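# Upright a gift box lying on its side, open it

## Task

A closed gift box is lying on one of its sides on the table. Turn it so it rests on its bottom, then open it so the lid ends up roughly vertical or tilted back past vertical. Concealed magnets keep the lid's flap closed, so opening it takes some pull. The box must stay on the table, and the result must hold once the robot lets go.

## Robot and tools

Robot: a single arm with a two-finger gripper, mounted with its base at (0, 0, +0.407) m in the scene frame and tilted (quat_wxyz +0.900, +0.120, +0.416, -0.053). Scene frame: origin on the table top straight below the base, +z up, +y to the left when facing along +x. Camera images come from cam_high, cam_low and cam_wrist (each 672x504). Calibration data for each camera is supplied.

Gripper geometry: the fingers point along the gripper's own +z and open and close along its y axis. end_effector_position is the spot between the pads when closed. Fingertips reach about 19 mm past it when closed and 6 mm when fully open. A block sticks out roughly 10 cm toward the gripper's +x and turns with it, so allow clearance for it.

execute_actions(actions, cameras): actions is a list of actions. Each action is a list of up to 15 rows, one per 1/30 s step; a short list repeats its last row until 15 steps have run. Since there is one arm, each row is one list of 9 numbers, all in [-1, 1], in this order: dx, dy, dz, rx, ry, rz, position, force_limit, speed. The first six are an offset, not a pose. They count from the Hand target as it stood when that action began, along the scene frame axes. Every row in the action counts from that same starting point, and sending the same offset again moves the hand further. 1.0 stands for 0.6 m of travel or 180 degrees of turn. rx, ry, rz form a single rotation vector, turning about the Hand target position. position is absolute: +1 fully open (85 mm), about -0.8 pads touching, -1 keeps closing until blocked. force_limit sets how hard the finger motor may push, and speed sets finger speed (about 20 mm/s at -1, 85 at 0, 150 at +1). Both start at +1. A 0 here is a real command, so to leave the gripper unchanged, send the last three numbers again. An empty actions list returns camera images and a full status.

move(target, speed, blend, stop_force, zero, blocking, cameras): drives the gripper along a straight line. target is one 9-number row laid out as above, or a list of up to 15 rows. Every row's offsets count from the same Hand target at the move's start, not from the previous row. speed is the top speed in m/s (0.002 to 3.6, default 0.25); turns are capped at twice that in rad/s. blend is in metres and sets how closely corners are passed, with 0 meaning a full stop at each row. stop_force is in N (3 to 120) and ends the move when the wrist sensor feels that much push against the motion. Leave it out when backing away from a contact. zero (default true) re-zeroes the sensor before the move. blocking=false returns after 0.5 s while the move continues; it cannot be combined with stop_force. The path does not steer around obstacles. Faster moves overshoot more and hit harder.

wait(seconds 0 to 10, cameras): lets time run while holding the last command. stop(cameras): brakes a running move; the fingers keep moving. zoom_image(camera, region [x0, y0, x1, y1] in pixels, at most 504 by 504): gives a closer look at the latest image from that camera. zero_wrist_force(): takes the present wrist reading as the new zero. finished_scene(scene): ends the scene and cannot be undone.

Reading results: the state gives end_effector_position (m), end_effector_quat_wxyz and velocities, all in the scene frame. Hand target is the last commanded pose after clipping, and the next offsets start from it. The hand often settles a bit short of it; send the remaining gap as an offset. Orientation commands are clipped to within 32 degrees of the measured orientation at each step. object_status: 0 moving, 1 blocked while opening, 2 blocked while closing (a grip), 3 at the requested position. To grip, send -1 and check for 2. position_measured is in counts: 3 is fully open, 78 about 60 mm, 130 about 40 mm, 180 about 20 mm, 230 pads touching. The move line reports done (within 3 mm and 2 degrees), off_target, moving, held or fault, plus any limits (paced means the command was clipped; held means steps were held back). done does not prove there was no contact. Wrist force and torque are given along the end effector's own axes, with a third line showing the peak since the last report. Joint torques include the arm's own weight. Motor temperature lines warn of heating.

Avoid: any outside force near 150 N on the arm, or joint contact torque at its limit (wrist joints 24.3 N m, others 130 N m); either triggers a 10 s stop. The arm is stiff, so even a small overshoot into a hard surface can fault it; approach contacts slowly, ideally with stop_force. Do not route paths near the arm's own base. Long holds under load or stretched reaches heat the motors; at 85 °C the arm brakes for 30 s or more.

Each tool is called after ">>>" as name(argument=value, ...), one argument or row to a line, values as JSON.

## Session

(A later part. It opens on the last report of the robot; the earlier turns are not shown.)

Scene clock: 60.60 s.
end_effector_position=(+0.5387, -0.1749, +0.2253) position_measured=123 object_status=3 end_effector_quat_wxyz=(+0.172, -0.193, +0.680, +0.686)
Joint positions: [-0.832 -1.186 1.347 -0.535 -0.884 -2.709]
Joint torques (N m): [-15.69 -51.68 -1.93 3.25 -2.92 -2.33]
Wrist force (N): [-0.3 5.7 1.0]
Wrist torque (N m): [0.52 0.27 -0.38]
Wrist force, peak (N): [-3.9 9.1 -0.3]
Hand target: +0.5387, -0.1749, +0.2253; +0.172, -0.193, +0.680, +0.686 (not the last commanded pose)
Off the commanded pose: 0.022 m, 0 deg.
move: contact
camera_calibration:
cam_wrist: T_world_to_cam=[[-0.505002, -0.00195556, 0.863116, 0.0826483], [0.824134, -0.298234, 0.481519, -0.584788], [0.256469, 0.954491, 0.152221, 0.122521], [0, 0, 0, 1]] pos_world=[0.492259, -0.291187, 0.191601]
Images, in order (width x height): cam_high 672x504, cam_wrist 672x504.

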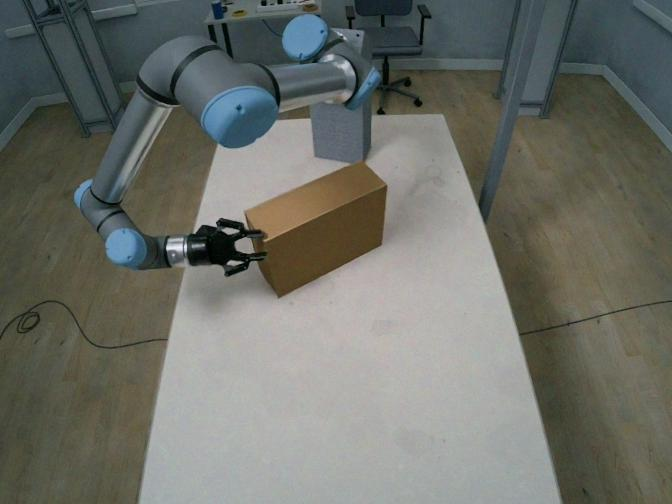

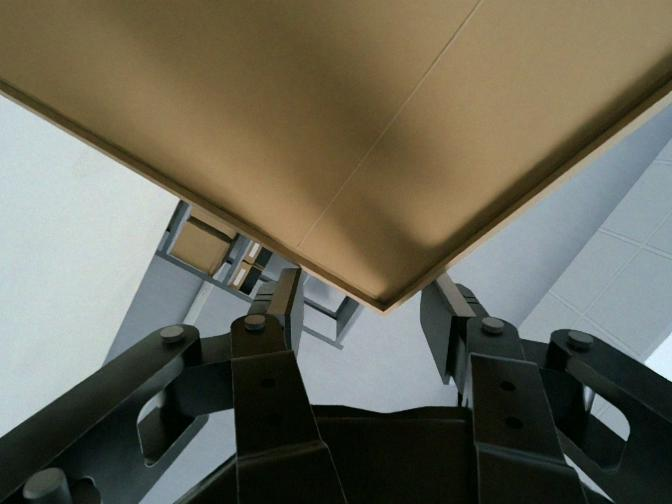

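>>> move(
  target=[
    [0, 0, 0.0133, 0, 0, 0, 0.05, 0, 0],
    [0.008, -0.025, 0.0133, 0, 0, 0, 0.05, 0, 0],
  ],
  speed=0.1,
  blend=0.003,
  cameras=["cam_wrist"],
)

>>> zoom_image(
  camera="cam_wrist",
  region=[230, 200, 500, 400],
)

Scene clock: 62.43 s.
end_effector_position=(+0.5434, -0.1900, +0.2332) position_measured=123 object_status=3 end_effector_quat_wxyz=(+0.172, -0.193, +0.680, +0.686) end_effector_velocity=(+0.000, +0.000, +0.000) end_effector_angular_velocity=(-0.004, -0.003, +0.001)
Joint positions: [-0.85 -1.178 1.303 -0.494 -0.901 -2.718]
Joint velocities: [0 -0.003 0.003 -0.005 0.002 0]
Joint torques (N m): [2.38 -52.58 -0.48 0.99 0.41 -0.47]
Wrist force (N): [1.9 2.6 1.2]
Wrist torque (N m): [0.55 0.21 -0.37]
Wrist force, peak (N): [-0.2 5.8 1.2]
Hand target: +0.5435, -0.1899, +0.2332; +0.172, -0.193, +0.680, +0.686
Off the commanded pose: 0.000 m, 0 deg.
move: done
camera_calibration:
cam_wrist: T_world_to_cam=[[-0.504913, -0.00207979, 0.863168, 0.0780809], [0.824182, -0.298308, 0.481389, -0.596991], [0.256489, 0.954467, 0.152334, 0.134486], [0, 0, 0, 1]] pos_world=[0.496959, -0.306288, 0.199501]
Images, in order (width x height): cam_wrist 672x504.

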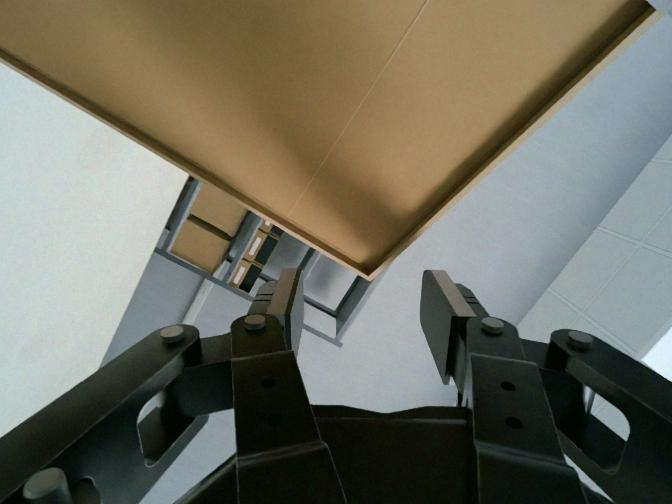

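Scaled by 1.867.

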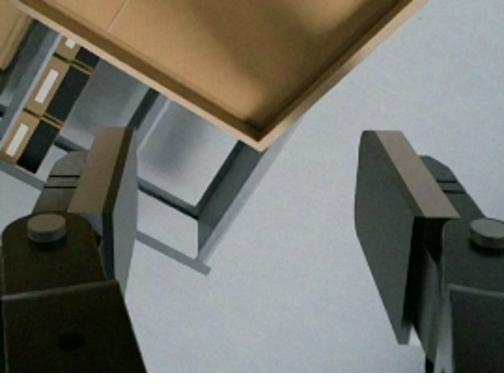

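>>> move(
  target=[-0.0018, 0.0633, 0, 0, 0, 0, 0.05, 0, 0],
  speed=0.06,
  stop_force=4,
  cameras=["cam_wrist", "cam_high"],
)

>>> zoom_image(
  camera="cam_wrist",
  region=[230, 200, 500, 400],
)

>>> zoom_image(
  camera="cam_high",
  region=[200, 150, 400, 310],
)

Scene clock: 65.13 s.
end_effector_position=(+0.5424, -0.1519, +0.2332) position_measured=123 object_status=3 end_effector_quat_wxyz=(+0.172, -0.193, +0.680, +0.686)
Joint positions: [-0.808 -1.228 1.402 -0.555 -0.862 -2.698]
Joint torques (N m): [-13.65 -35.12 -16.91 4.5 -3.42 -2.35]
Wrist force (N): [1.9 2.7 1.5]
Wrist torque (N m): [0.57 0.23 -0.43]
Wrist force, peak (N): [1.9 2.6 2.5]
Hand target: +0.5424, -0.1519, +0.2332; +0.172, -0.193, +0.680, +0.686
Off the commanded pose: 0.000 m, 0 deg.
move: done
camera_calibration:
cam_wrist: T_world_to_cam=[[-0.505002, -0.00195556, 0.863116, 0.0777432], [0.824134, -0.298234, 0.481519, -0.584782], [0.256469, 0.954491, 0.152221, 0.0984157], [0, 0, 0, 1]] pos_world=[0.495959, -0.268187, 0.199501]
Images, in order (width x height): cam_high 672x504, cam_wrist 672x504.

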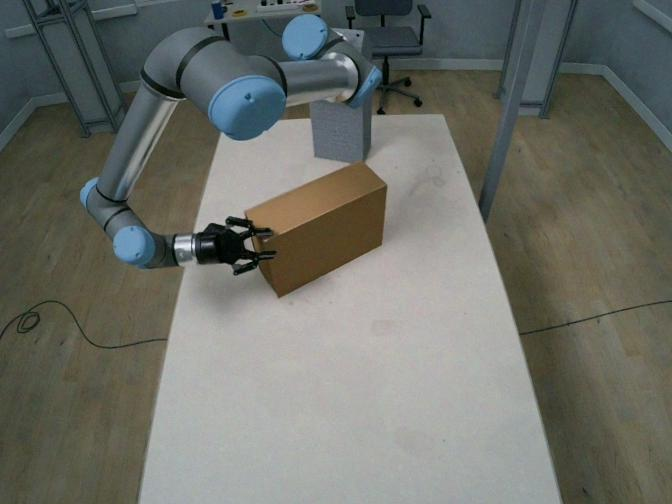

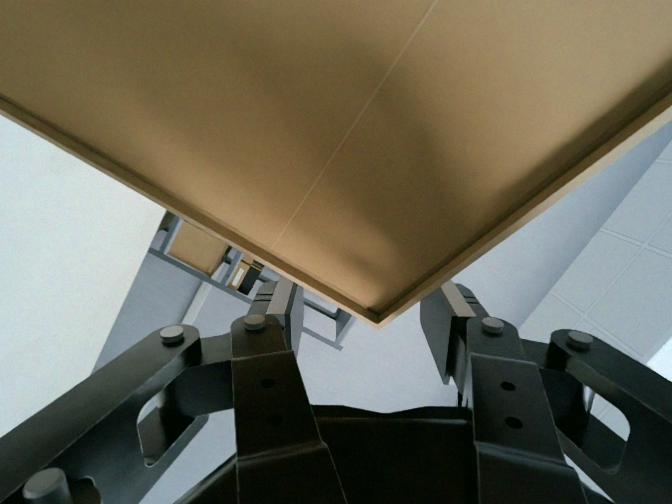

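Scaled by 1.867.

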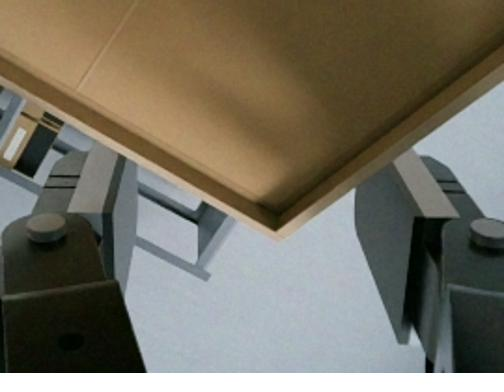

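Scaled by 2.520.

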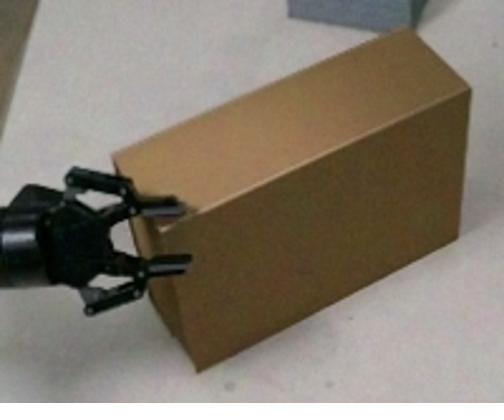

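>>> move(
  target=[0, 0, -0.033, 0, 0, 0, 0.05, 0, 0],
  speed=0.005,
  stop_force=4,
  cameras=["cam_wrist"],
)

>>> zoom_image(
  camera="cam_wrist",
  region=[230, 200, 500, 400],
)

Scene clock: 68.67 s.
end_effector_position=(+0.5424, -0.1519, +0.2249) position_measured=123 object_status=3 end_effector_quat_wxyz=(+0.172, -0.193, +0.680, +0.686)
Joint positions: [-0.801 -1.212 1.393 -0.565 -0.856 -2.695]
Joint torques (N m): [-13.99 -51.05 -0.91 2.58 -2.55 -2.1]
Wrist force (N): [-1.1 6.7 0.7]
Wrist torque (N m): [0.61 0.37 -0.34]
Wrist force, peak (N): [-3.9 9.0 0.1]
Hand target: +0.5424, -0.1519, +0.2249; +0.172, -0.193, +0.680, +0.686 (not the last commanded pose)
Off the commanded pose: 0.012 m, 0 deg.
move: contact
camera_calibration:
cam_wrist: T_world_to_cam=[[-0.504912, -0.00207998, 0.863168, 0.0848192], [0.824183, -0.298308, 0.481389, -0.580806], [0.256489, 0.954467, 0.152334, 0.0996419], [0, 0, 0, 1]] pos_world=[0.495959, -0.268188, 0.191201]
Images, in order (width x height): cam_wrist 672x504.

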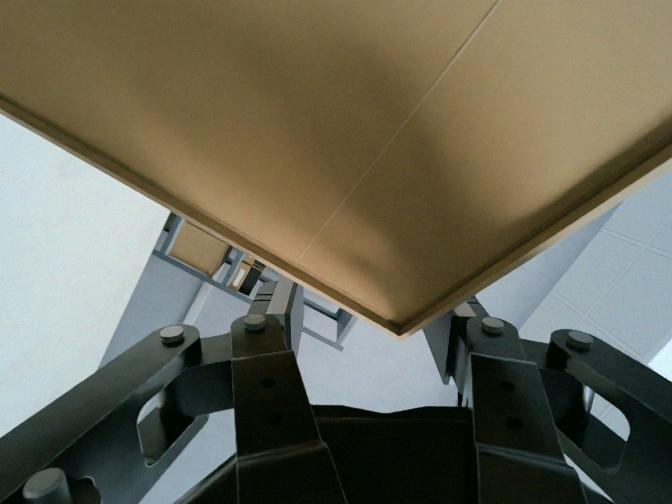

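Scaled by 1.867.

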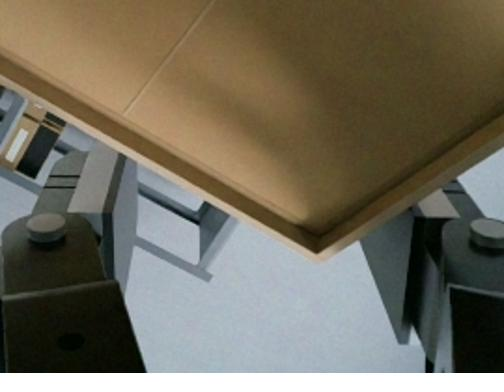

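>>> move(
  target=[0.032, 0.018, -0.0045, -0.0163, 0.029, 0, 0.05, 0, 0],
  speed=0.03,
  cameras=["all"],
)

Scene clock: 71.33 s.
end_effector_position=(+0.5617, -0.1410, +0.2222) position_measured=123 object_status=3 end_effector_quat_wxyz=(+0.136, -0.166, +0.705, +0.676) end_effector_velocity=(-0.001, -0.001, +0.000) end_effector_angular_velocity=(-0.001, -0.004, -0.001)
Joint positions: [-0.774 -1.242 1.395 -0.603 -0.807 -2.549]
Joint velocities: [-0.002 0.001 0 0 -0.001 -0.005]
Joint torques (N m): [-7.28 -39.4 -1.98 2.32 -1.84 -2.56]
Wrist force (N): [1.6 7.2 3.4]
Wrist torque (N m): [0.61 0.17 -0.34]
Wrist force, peak (N): [-2.2 11.8 1.7]
Hand target: +0.5616, -0.1411, +0.2222; +0.136, -0.166, +0.705, +0.677
Off the commanded pose: 0.000 m, 0 deg.
move: done
camera_calibration:
cam_wrist: T_world_to_cam=[[-0.424371, 0.0433885, 0.904448, 0.048848], [0.865226, -0.275106, 0.419166, -0.59816], [0.267006, 0.960434, 0.0792062, 0.0958682], [0, 0, 0, 1]] pos_world=[0.512676, -0.258752, 0.198954]

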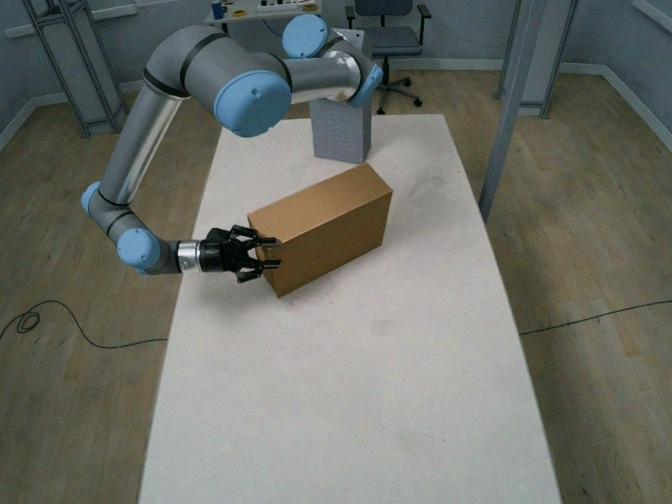

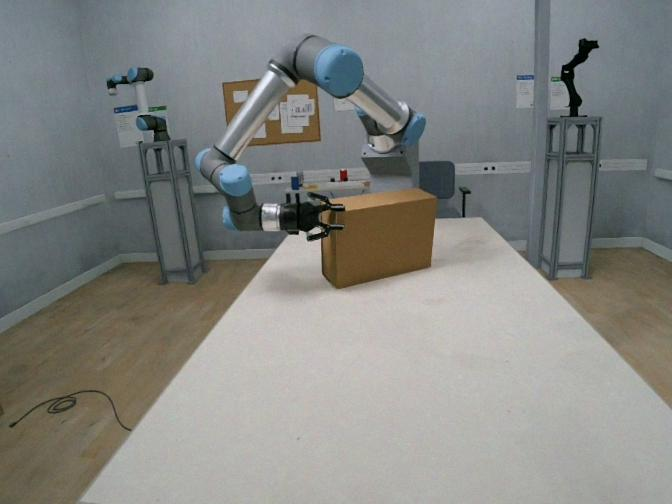

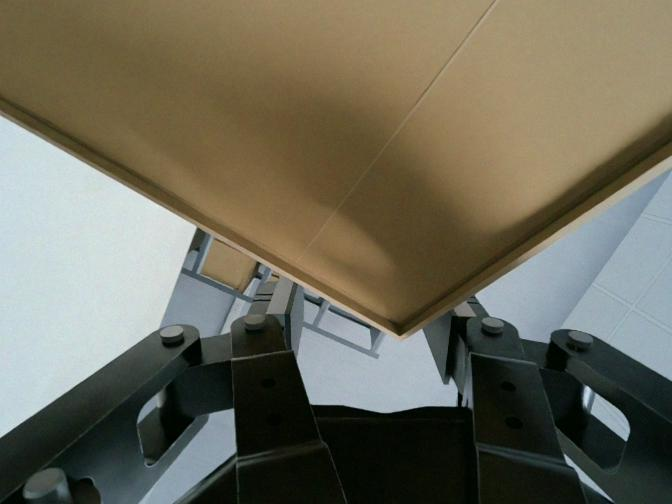

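>>> move(
  target=[
    [0.0368, 0.0207, -0.008, -0.0191, 0.0339, 0, 0.05, 0, 0],
    [0.0724, 0.0407, -0.0212, -0.0381, 0.0678, 0, 0.05, 0, 0],
  ],
  speed=0.04,
  blend=[0.004, 0],
  cameras=["all"],
)

Scene clock: 75.47 s.
end_effector_position=(+0.6051, -0.1166, +0.2095) position_measured=123 object_status=3 end_effector_quat_wxyz=(+0.050, -0.101, +0.754, +0.647)
Joint positions: [-0.7 -1.293 1.391 -0.747 -0.713 -2.161]
Joint torques (N m): [-6.98 -46.76 -13.16 3.81 -2.26 -2.2]
Wrist force (N): [1.6 1.6 1.2]
Wrist torque (N m): [0.48 0.14 -0.30]
Wrist force, peak (N): [0.8 8.0 3.3]
Hand target: +0.6050, -0.1167, +0.2095; +0.050, -0.101, +0.754, +0.647
Off the commanded pose: 0.000 m, 0 deg.
move: done
camera_calibration:
cam_wrist: T_world_to_cam=[[-0.224871, 0.155569, 0.96189, -0.0419667], [0.937512, -0.234466, 0.257093, -0.628744], [0.265526, 0.959596, -0.0931236, 0.0987842], [0, 0, 0, 1]] pos_world=[0.553788, -0.235683, 0.211212]

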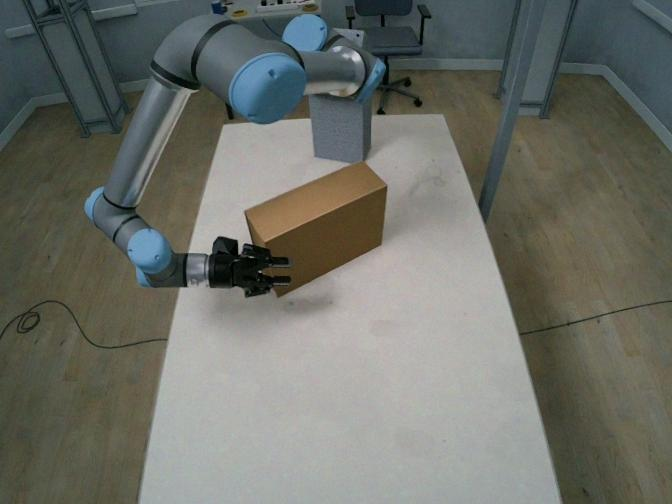

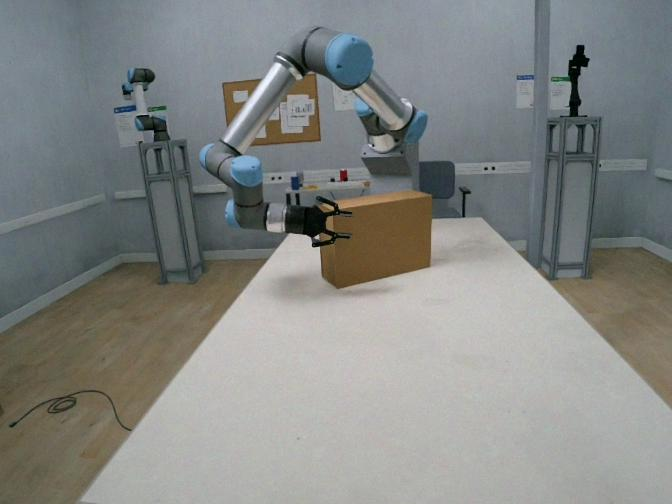

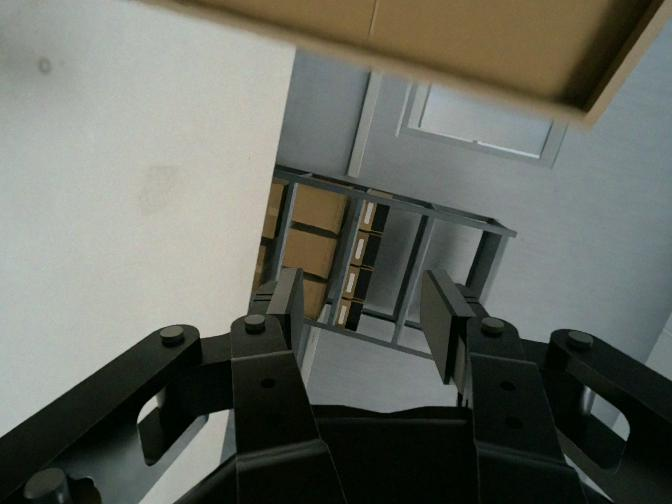

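>>> move(
  target=[
    [-0.03, -0.017, 0.035, 0.0163, -0.029, 0, 0.05, 0, 0],
    [-0.1043, -0.0587, 0.0395, 0.0544, -0.0969, 0, 0.05, 0, 0],
  ],
  speed=0.1,
  blend=[0.005, 0],
  cameras=["cam_wrist"],
)

>>> zoom_image(
  camera="cam_wrist",
  region=[230, 200, 500, 400],
)

Scene clock: 78.43 s.
end_effector_position=(+0.5424, -0.1519, +0.2332) position_measured=123 object_status=3 end_effector_quat_wxyz=(+0.172, -0.193, +0.680, +0.686)
Joint positions: [-0.808 -1.228 1.402 -0.555 -0.862 -2.698]
Joint torques (N m): [4.33 -52.17 -14.01 1.17 0.61 0.82]
Wrist force (N): [1.8 2.6 1.4]
Wrist torque (N m): [0.56 0.24 -0.43]
Wrist force, peak (N): [2.7 2.7 1.2]
Hand target: +0.5425, -0.1519, +0.2332; +0.172, -0.193, +0.680, +0.686
Off the commanded pose: 0.000 m, 0 deg.
move: done
camera_calibration:
cam_wrist: T_world_to_cam=[[-0.505012, -0.00199011, 0.86311, 0.0777901], [0.824092, -0.298388, 0.481494, -0.58491], [0.256583, 0.954443, 0.152329, 0.0983948], [0, 0, 0, 1]] pos_world=[0.496059, -0.268287, 0.199501]
Images, in order (width x height): cam_wrist 672x504.

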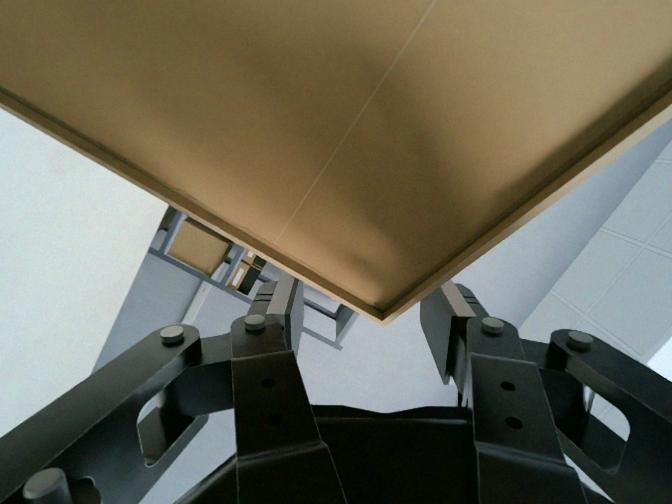

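Scaled by 1.867.

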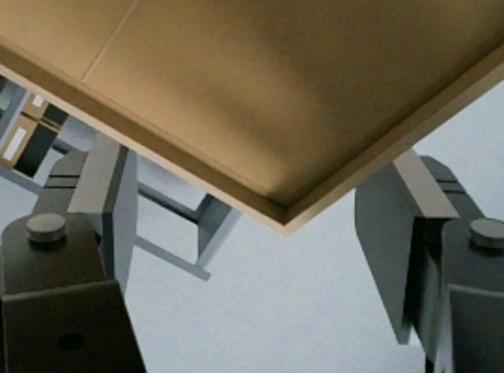

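>>> move(
  target=[0, 0, -0.033, 0, 0, 0, 0.05, 0, 0],
  speed=0.005,
  stop_force=7,
)

>>> move(
  target=[0.032, 0.018, -0.0045, -0.0163, 0.029, 0, 0.05, 0, 0],
  speed=0.03,
)

Scene clock: 81.63 s.
end_effector_position=(+0.5425, -0.1519, +0.2247) position_measured=123 object_status=3 end_effector_quat_wxyz=(+0.172, -0.193, +0.680, +0.686)
Joint positions: [-0.801 -1.211 1.393 -0.565 -0.856 -2.695]
Joint torques (N m): [-14.71 -49.71 -0.58 2.09 -1.93 -2.02]
Wrist force (N): [-2.8 8.4 0.3]
Wrist torque (N m): [0.60 0.43 -0.29]
Wrist force, peak (N): [-5.8 11.0 -0.5]
Hand target: +0.5424, -0.1519, +0.2247; +0.172, -0.193, +0.680, +0.686 (not the last commanded pose)
Off the commanded pose: 0.011 m, 0 deg.
move: contact

Scene clock: 83.67 s.
end_effector_position=(+0.5617, -0.1410, +0.2220) position_measured=123 object_status=3 end_effector_quat_wxyz=(+0.136, -0.166, +0.705, +0.676) end_effector_velocity=(+0.000, +0.001, +0.000) end_effector_angular_velocity=(+0.004, -0.003, -0.001)
Joint positions: [-0.774 -1.241 1.395 -0.604 -0.807 -2.549]
Joint velocities: [0.001 0.002 0 0.003 0 -0.006]
Joint torques (N m): [-7.55 -40.08 -2.61 2.49 -2.02 -2.83]
Wrist force (N): [1.8 5.9 2.6]
Wrist torque (N m): [0.59 0.17 -0.35]
Wrist force, peak (N): [-2.9 11.9 1.3]
Hand target: +0.5616, -0.1411, +0.2220; +0.136, -0.166, +0.705, +0.677
Off the commanded pose: 0.000 m, 0 deg.
move: done

>>> move(
  target=[0.0211, 0.0119, -0.0053, -0.0109, 0.0194, 0, 0.05, 0, 0],
  speed=0.03,
  cameras=["cam_wrist"],
)

Scene clock: 85.87 s.
end_effector_position=(+0.5744, -0.1339, +0.2189) position_measured=123 object_status=3 end_effector_quat_wxyz=(+0.111, -0.148, +0.720, +0.669) end_effector_velocity=(+0.000, +0.001, +0.000) end_effector_angular_velocity=(+0.003, -0.004, +0.000)
Joint positions: [-0.754 -1.258 1.394 -0.637 -0.776 -2.445]
Joint velocities: [0.001 0 0 0.002 0 -0.006]
Joint torques (N m): [-7.86 -42.51 -15.85 2.36 -1.75 -2.4]
Wrist force (N): [0.8 6.6 2.8]
Wrist torque (N m): [0.57 0.20 -0.32]
Wrist force, peak (N): [0.0 8.1 2.6]
Hand target: +0.5743, -0.1339, +0.2189; +0.111, -0.148, +0.720, +0.669
Off the commanded pose: 0.000 m, 0 deg.
move: done
camera_calibration:
cam_wrist: T_world_to_cam=[[-0.368723, 0.0746364, 0.926538, 0.0244874], [0.889365, -0.261547, 0.374998, -0.608194], [0.270322, 0.962301, 0.0300596, 0.0949733], [0, 0, 0, 1]] pos_world=[0.524262, -0.252292, 0.202528]
Images, in order (width x height): cam_wrist 672x504.

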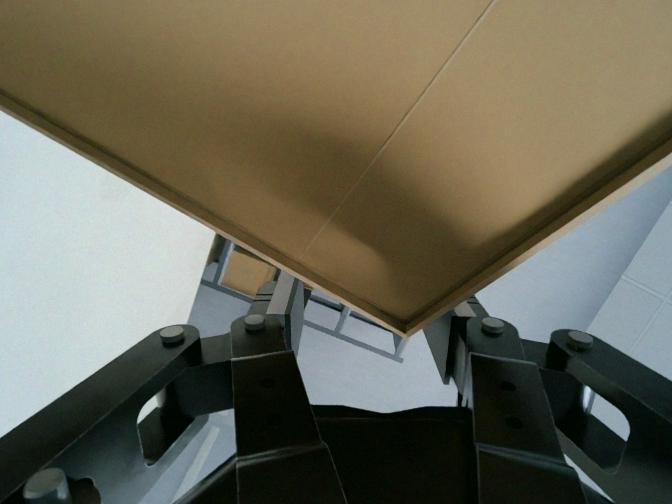

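>>> move(
  target=[0.0256, 0.0144, -0.009, -0.0136, 0.0242, 0, 0.05, 0, 0],
  speed=0.03,
)

Scene clock: 87.93 s.
end_effector_position=(+0.5898, -0.1252, +0.2135) position_measured=123 object_status=3 end_effector_quat_wxyz=(+0.081, -0.124, +0.738, +0.659) end_effector_velocity=(+0.000, +0.000, +0.000) end_effector_angular_velocity=(+0.001, -0.005, +0.001)
Joint positions: [-0.727 -1.275 1.393 -0.689 -0.742 -2.307]
Joint velocities: [0 0 0 0.001 0 -0.006]
Joint torques (N m): [-7.59 -43.48 -15.49 1.71 -1.51 -2.45]
Wrist force (N): [-2.1 8.9 1.5]
Wrist torque (N m): [0.54 0.27 -0.21]
Wrist force, peak (N): [-3.1 11.3 2.1]
Hand target: +0.5897, -0.1253, +0.2135; +0.081, -0.124, +0.738, +0.659
Off the commanded pose: 0.000 m, 0 deg.
move: done

>>> move(
  target=[0.0301, 0.0169, -0.0128, -0.0163, 0.0291, 0, 0.05, 0, 0],
  speed=0.03,
  cameras=["cam_wrist"],
)

Scene clock: 90.43 s.
end_effector_position=(+0.6078, -0.1151, +0.2058) position_measured=123 object_status=3 end_effector_quat_wxyz=(+0.044, -0.096, +0.757, +0.645) end_effector_velocity=(+0.000, +0.000, +0.000) end_effector_angular_velocity=(+0.001, -0.005, +0.000)
Joint positions: [-0.693 -1.291 1.389 -0.764 -0.708 -2.129]
Joint velocities: [0 0 0 0.001 0 -0.006]
Joint torques (N m): [-6.54 -50.22 -14.62 3.48 -1.27 -2.44]
Wrist force (N): [1.6 1.8 1.4]
Wrist torque (N m): [0.49 0.13 -0.31]
Wrist force, peak (N): [-3.9 10.9 1.3]
Hand target: +0.6077, -0.1151, +0.2058; +0.044, -0.096, +0.757, +0.645
Off the commanded pose: 0.000 m, 0 deg.
move: done
camera_calibration:
cam_wrist: T_world_to_cam=[[-0.210085, 0.163683, 0.963884, -0.0464057], [0.941354, -0.23239, 0.244638, -0.629516], [0.26404, 0.958751, -0.105262, 0.0995514], [0, 0, 0, 1]] pos_world=[0.556562, -0.234143, 0.209212]
Images, in order (width x height): cam_wrist 672x504.

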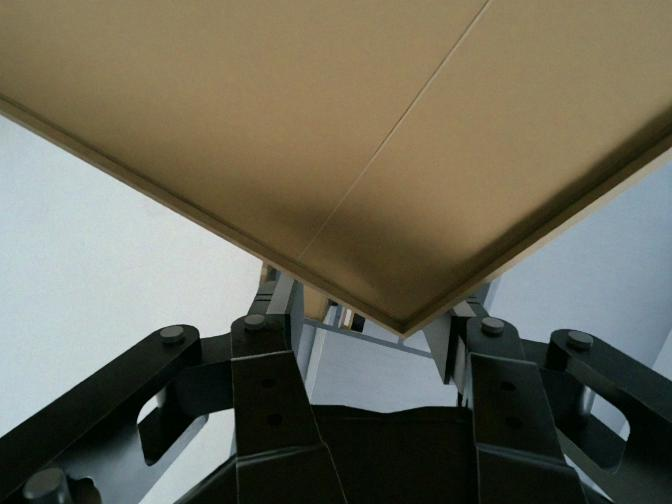

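>>> move(
  target=[
    [0.0337, 0.0189, -0.0188, -0.0191, 0.0339, 0, 0.05, 0, 0],
    [0.0651, 0.0366, -0.042, -0.0381, 0.0678, 0, 0.05, 0, 0],
  ],
  speed=0.04,
  blend=[0.003, 0],
  cameras=["cam_wrist", "cam_high"],
)

Scene clock: 94.37 s.
end_effector_position=(+0.6469, -0.0931, +0.1806) position_measured=123 object_status=3 end_effector_quat_wxyz=(-0.043, -0.030, +0.795, +0.605)
Joint positions: [-0.606 -1.3 1.368 -0.985 -0.668 -1.68]
Joint torques (N m): [-6.68 -46.99 -8.31 3.24 0.52 -2.54]
Wrist force (N): [1.0 -0.3 1.4]
Wrist torque (N m): [0.45 0.12 -0.27]
Wrist force, peak (N): [1.0 2.8 1.3]
Hand target: +0.6468, -0.0932, +0.1806; -0.043, -0.030, +0.795, +0.605
Off the commanded pose: 0.000 m, 0 deg.
move: done
camera_calibration:
cam_wrist: T_world_to_cam=[[-0.00427946, 0.279325, 0.960187, -0.139155], [0.974658, -0.213594, 0.0664798, -0.642588], [0.223659, 0.936139, -0.271332, 0.119522], [0, 0, 0, 1]] pos_world=[0.598976, -0.210273, 0.208764]
Images, in order (width x height): cam_high 672x504, cam_wrist 672x504.

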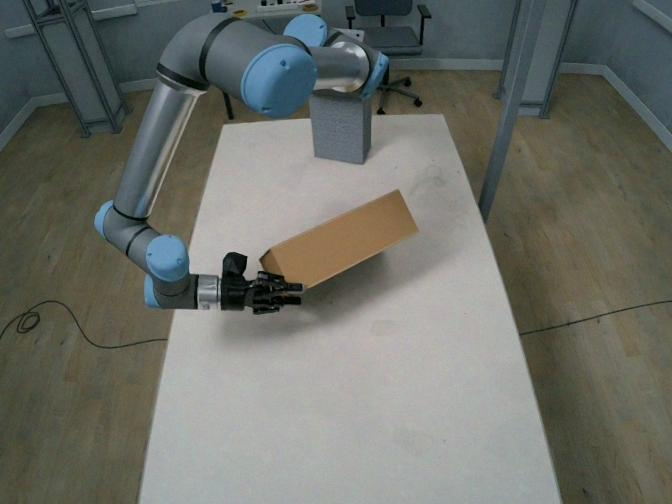

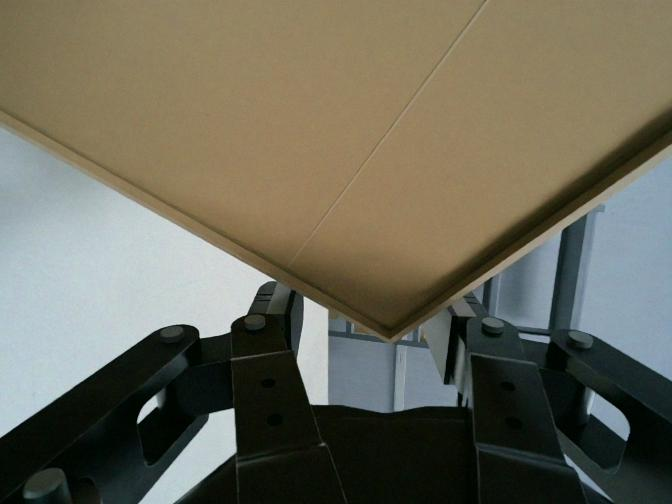

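>>> move(
  target=[
    [0.0307, 0.0172, -0.0296, -0.0204, 0.0363, 0, 0.05, 0, 0],
    [0.0577, 0.0324, -0.0636, -0.0408, 0.0727, 0, 0.05, 0, 0],
    [0.0807, 0.0453, -0.1014, -0.0612, 0.109, 0, 0.05, 0, 0],
    [0.0991, 0.0557, -0.1422, -0.0817, 0.1453, 0, 0.05, 0, 0],
  ],
  speed=0.05,
  blend=[0.003, 0.003, 0.003, 0],
  cameras=["all"],
)

Scene clock: 101.13 s.
end_effector_position=(+0.7063, -0.0597, +0.0952) position_measured=123 object_status=3 end_effector_quat_wxyz=(-0.224, +0.113, +0.835, +0.490)
Joint positions: [-0.434 -1.153 1.184 -1.367 -0.777 -0.794]
Joint torques (N m): [-1.04 -64.53 -5.52 2.31 2.5 -1.99]
Wrist force (N): [-1.2 -1.4 1.2]
Wrist torque (N m): [0.24 0.06 -0.12]
Wrist force, peak (N): [-2.1 -1.9 1.3]
Hand target: +0.7062, -0.0598, +0.0953; -0.224, +0.113, +0.835, +0.490
Off the commanded pose: 0.000 m, 0 deg.
move: done
camera_calibration:
cam_wrist: T_world_to_cam=[[0.398682, 0.506008, 0.764859, -0.318773], [0.916635, -0.246099, -0.314983, -0.612298], [0.0288471, 0.826675, -0.56194, 0.210509], [0, 0, 0, 1]] pos_world=[0.68227, -0.163407, 0.169246]

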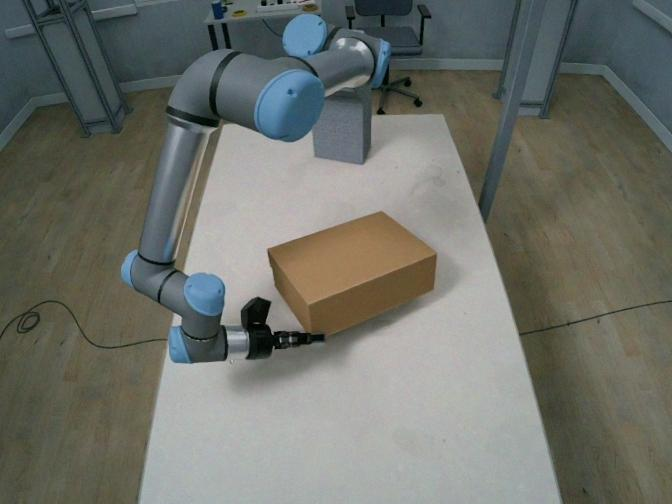

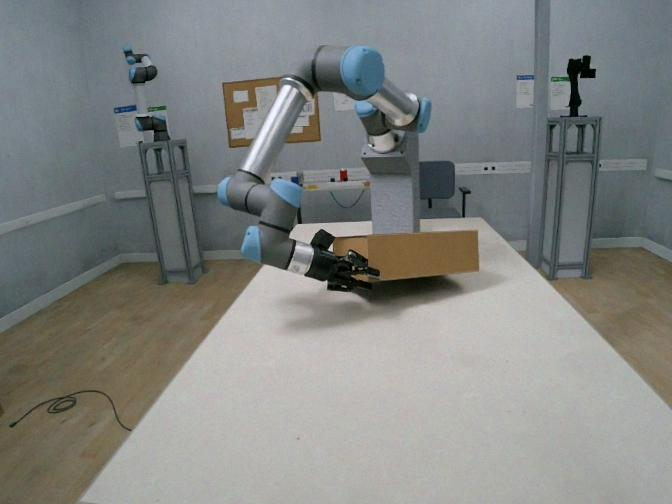

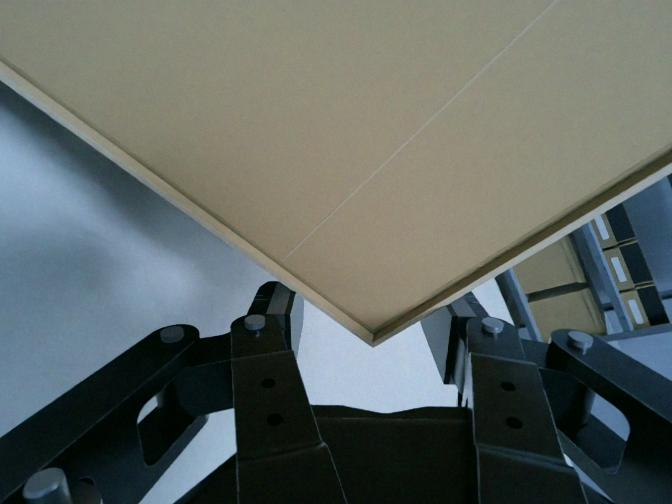

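>>> move(
  target=[
    [0.0113, 0.0064, -0.0345, -0.0163, 0.0291, 0, 0.05, 0, 0],
    [0.0171, 0.0096, -0.0581, -0.0272, 0.0484, 0, 0.05, 0, 0],
  ],
  speed=0.04,
  blend=[0.003, 0],
  cameras=["all"],
)

>>> zoom_image(
  camera="cam_low",
  region=[290, 210, 490, 310],
)

Scene clock: 104.30 s.
end_effector_position=(+0.7165, -0.0540, +0.0603) position_measured=123 object_status=3 end_effector_quat_wxyz=(-0.282, +0.160, +0.835, +0.444) end_effector_velocity=(-0.001, +0.000, +0.000) end_effector_angular_velocity=(+0.003, -0.004, +0.001)
Joint positions: [-0.39 -1.064 1.07 -1.4 -0.848 -0.568]
Joint velocities: [-0.001 -0.001 0.003 0 0.001 -0.006]
Joint torques (N m): [3.09 -65.31 -6.59 0.55 2.05 -2.17]
Wrist force (N): [-1.9 -1.5 1.5]
Wrist torque (N m): [0.11 0.05 -0.11]
Wrist force, peak (N): [-2.6 -2.0 1.6]
Hand target: +0.7165, -0.0540, +0.0604; -0.282, +0.160, +0.835, +0.444
Off the commanded pose: 0.000 m, 0 deg.
move: done
camera_calibration:
cam_wrist: T_world_to_cam=[[0.506692, 0.566686, 0.649715, -0.366231], [0.859902, -0.278085, -0.428062, -0.585502], [-0.0619009, 0.775587, -0.628198, 0.252142], [0, 0, 0, 1]] pos_world=[0.704648, -0.150839, 0.14571]

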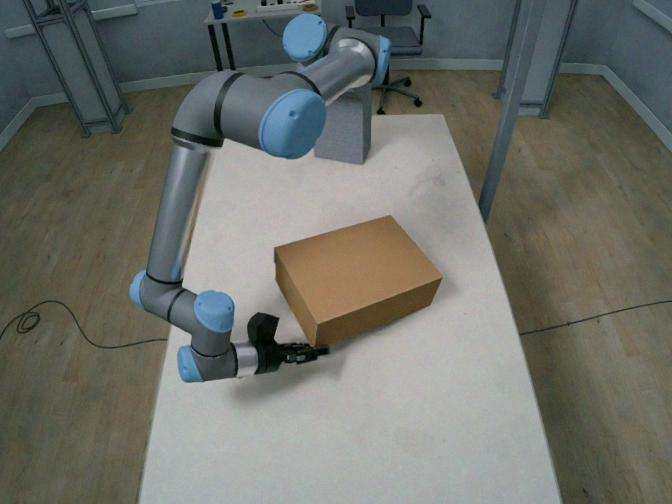

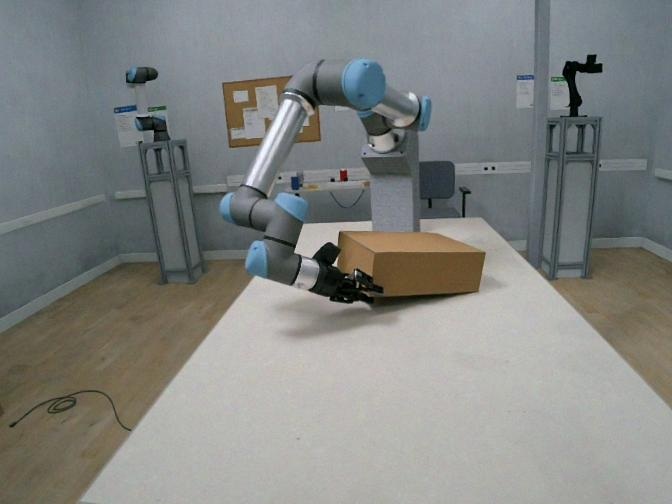

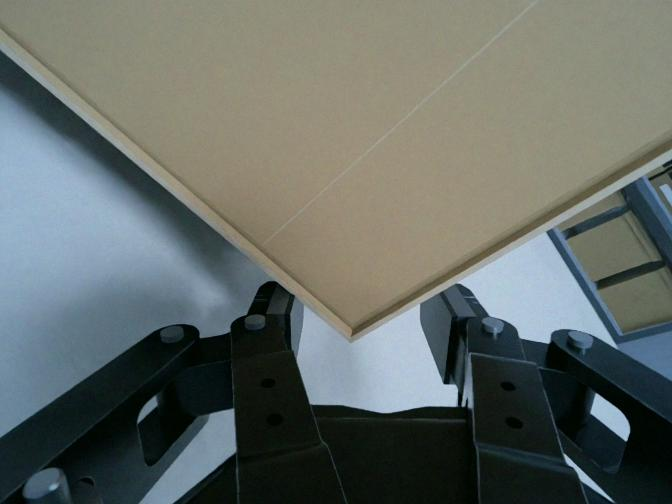

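Scaled by 2.520.

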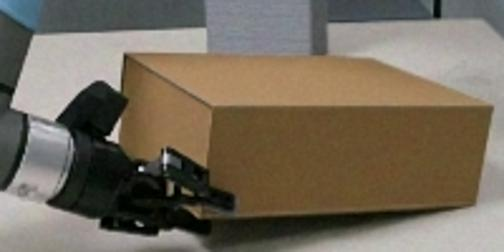

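>>> move(
  target=[0, 0, -0.06, 0, 0, 0, 0.05, 0, 0],
  speed=0.02,
  stop_force=4,
  cameras=["all"],
)

>>> zoom_image(
  camera="cam_low",
  region=[290, 210, 490, 310],
)

Scene clock: 107.50 s.
end_effector_position=(+0.7165, -0.0540, +0.0308) position_measured=123 object_status=3 end_effector_quat_wxyz=(-0.282, +0.160, +0.835, +0.444)
Joint positions: [-0.385 -0.999 1.018 -1.417 -0.847 -0.561]
Joint torques (N m): [-1.65 -63.07 -5.36 1.22 -1.2 -2.37]
Wrist force (N): [1.3 0.1 -0.1]
Wrist torque (N m): [0.09 -0.02 -0.11]
Wrist force, peak (N): [12.5 6.2 -5.9]
Hand target: +0.7165, -0.0540, +0.0308; -0.282, +0.160, +0.835, +0.444 (not the last commanded pose)
Off the commanded pose: 0.006 m, 0 deg.
move: contact
camera_calibration:
cam_wrist: T_world_to_cam=[[0.5067, 0.566477, 0.649891, -0.347], [0.859919, -0.278225, -0.427938, -0.598247], [-0.0616011, 0.77569, -0.628101, 0.233419], [0, 0, 0, 1]] pos_world=[0.704648, -0.15094, 0.116111]

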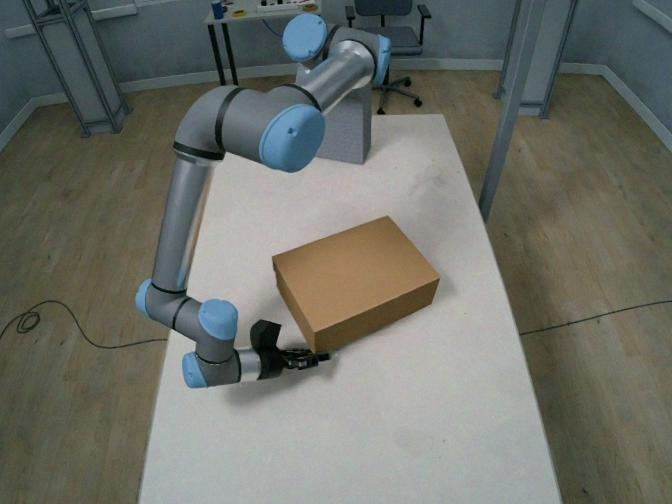

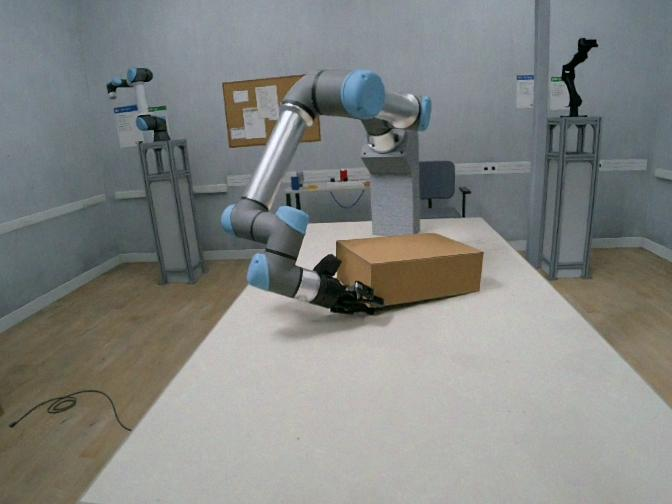

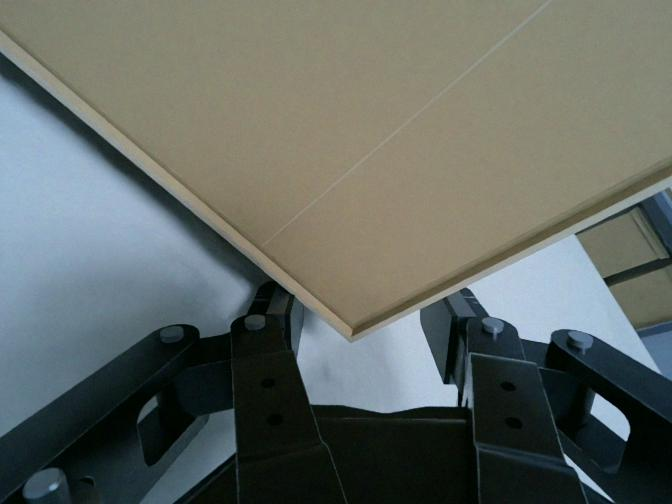

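Scaled by 2.520.

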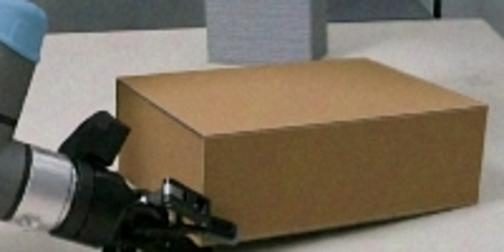

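>>> move(
  target=[0.044, -0.111, 0.0595, 0, 0, 0, 0.05, 0, 0],
  speed=0.03,
  cameras=["all"],
)

Scene clock: 110.80 s.
end_effector_position=(+0.7429, -0.1208, +0.0665) position_measured=123 object_status=3 end_effector_quat_wxyz=(-0.282, +0.160, +0.835, +0.444)
Joint positions: [-0.458 -0.974 0.811 -1.173 -0.862 -0.656]
Joint torques (N m): [11.86 -57.92 -9.66 -1.47 -1.2 1.31]
Wrist force (N): [0.6 0.0 1.0]
Wrist torque (N m): [0.13 -0.03 -0.04]
Wrist force, peak (N): [-1.6 -2.0 2.7]
Hand target: +0.7429, -0.1206, +0.0665; -0.282, +0.160, +0.835, +0.444
Off the commanded pose: 0.000 m, 0 deg.
move: done
camera_calibration:
cam_wrist: T_world_to_cam=[[0.506697, 0.566527, 0.64985, -0.345775], [0.859921, -0.278258, -0.427912, -0.624242], [-0.0615977, 0.775641, -0.628161, 0.309203], [0, 0, 0, 1]] pos_world=[0.731048, -0.21764, 0.151811]

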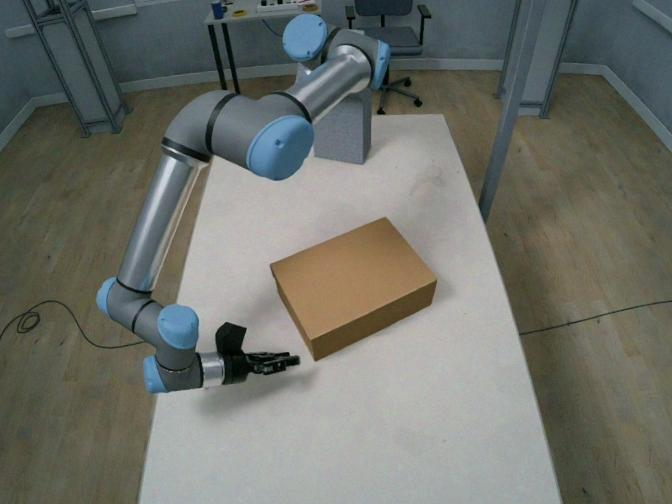

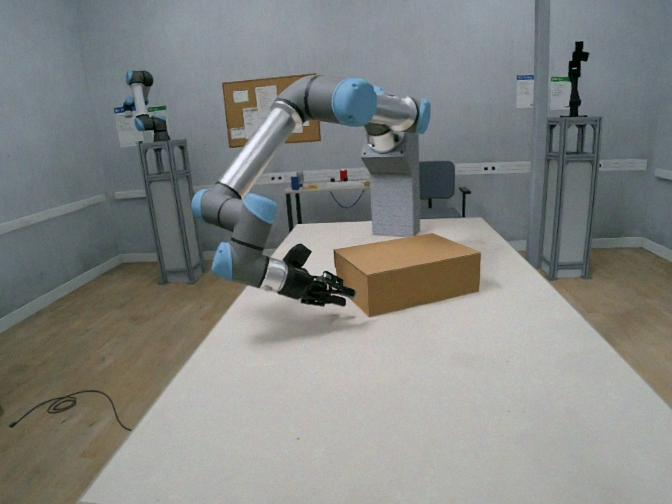

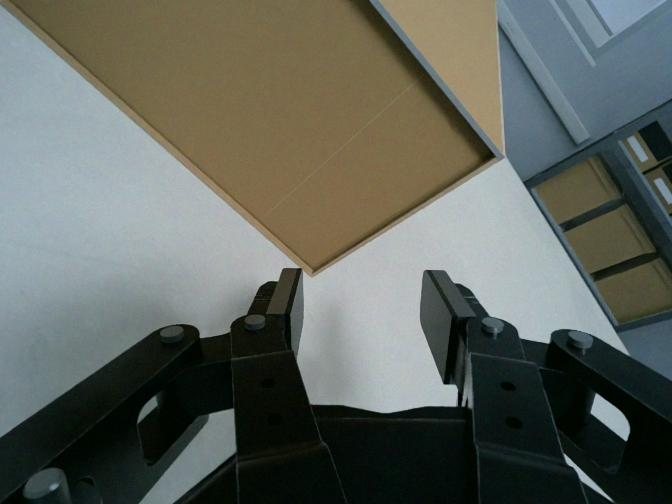

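>>> zoom_image(
  camera="cam_high",
  region=[250, 200, 450, 370],
)

>>> zoom_image(
  camera="cam_wrist",
  region=[250, 200, 400, 320],
)

Scaled by 2.520.

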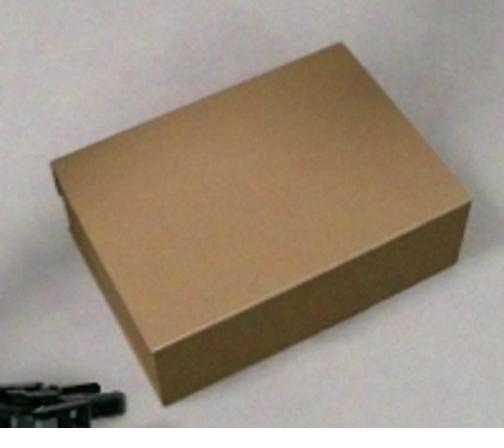

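Scaled by 3.360.

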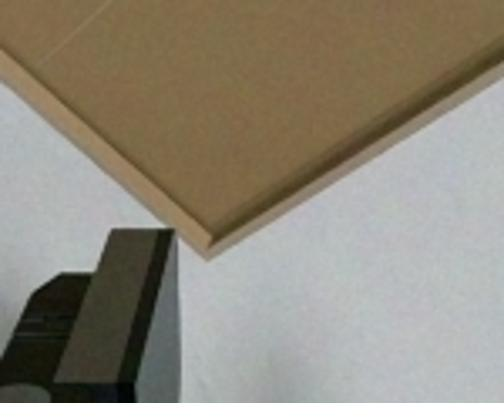

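>>> move(
  target=[
    [-0.05, -0.1, 0.08, 0, 0, 0, 0.26, 0, 0],
    [-0.318, -0.214, 0.111, 0.0986, -0.1947, 0.1211, 0.26, 0, 0],
  ],
  speed=0.25,
  blend=[0.03, 0],
  cameras=["all"],
)

>>> zoom_image(
  camera="cam_wrist",
  region=[240, 130, 540, 370],
)

Scene clock: 121.13 s.
end_effector_position=(+0.5521, -0.2491, +0.1331) position_measured=96 object_status=3 end_effector_quat_wxyz=(-0.118, -0.182, +0.819, +0.532)
Joint positions: [-0.77 -1.192 1.234 -1.114 -1.033 -1.827]
Joint torques (N m): [3.97 -39.35 -18.04 2.86 1.4 -1.79]
Wrist force (N): [1.5 1.4 1.4]
Wrist torque (N m): [0.50 0.12 -0.32]
Wrist force, peak (N): [3.1 1.5 1.4]
Hand target: +0.5521, -0.2490, +0.1331; -0.118, -0.182, +0.819, +0.532
Off the commanded pose: 0.000 m, 0 deg.
move: done
camera_calibration:
cam_wrist: T_world_to_cam=[[-0.18458, 0.376918, 0.907669, 0.0804135], [0.980242, 0.137415, 0.142275, -0.50617], [-0.0711009, 0.915997, -0.394835, 0.448007], [0, 0, 0, 1]] pos_world=[0.542866, -0.371127, 0.175915]

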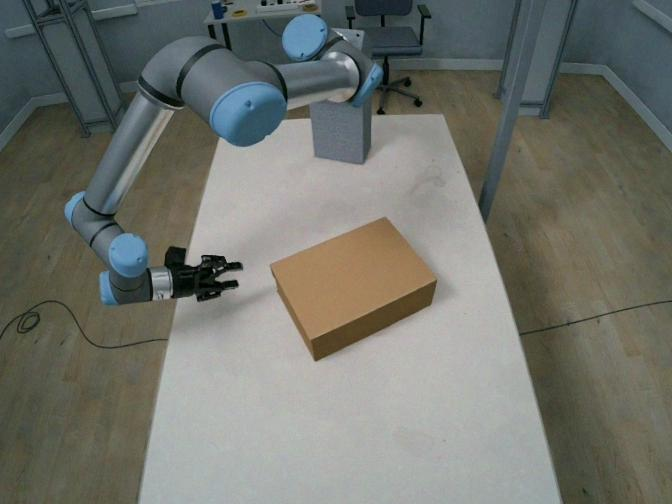

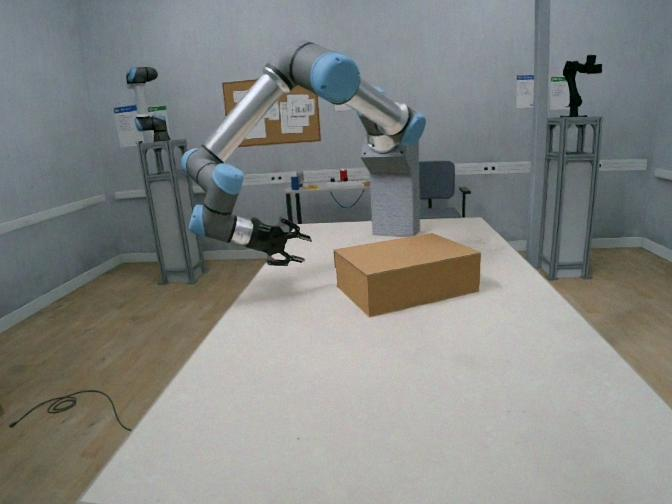

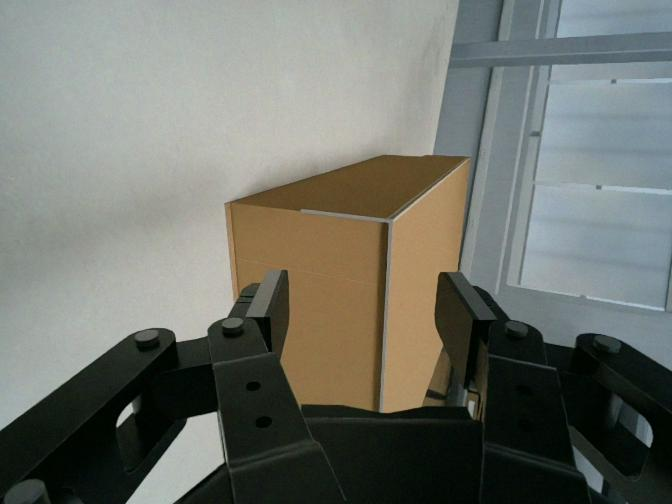

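Scaled by 1.680.

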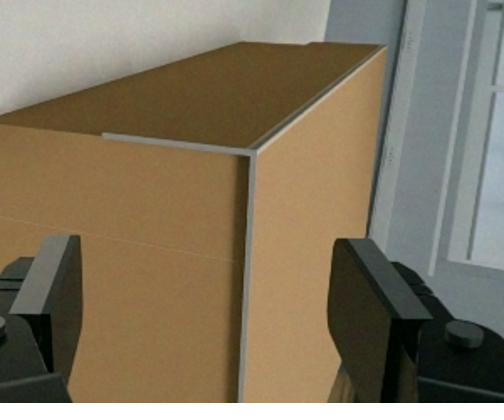

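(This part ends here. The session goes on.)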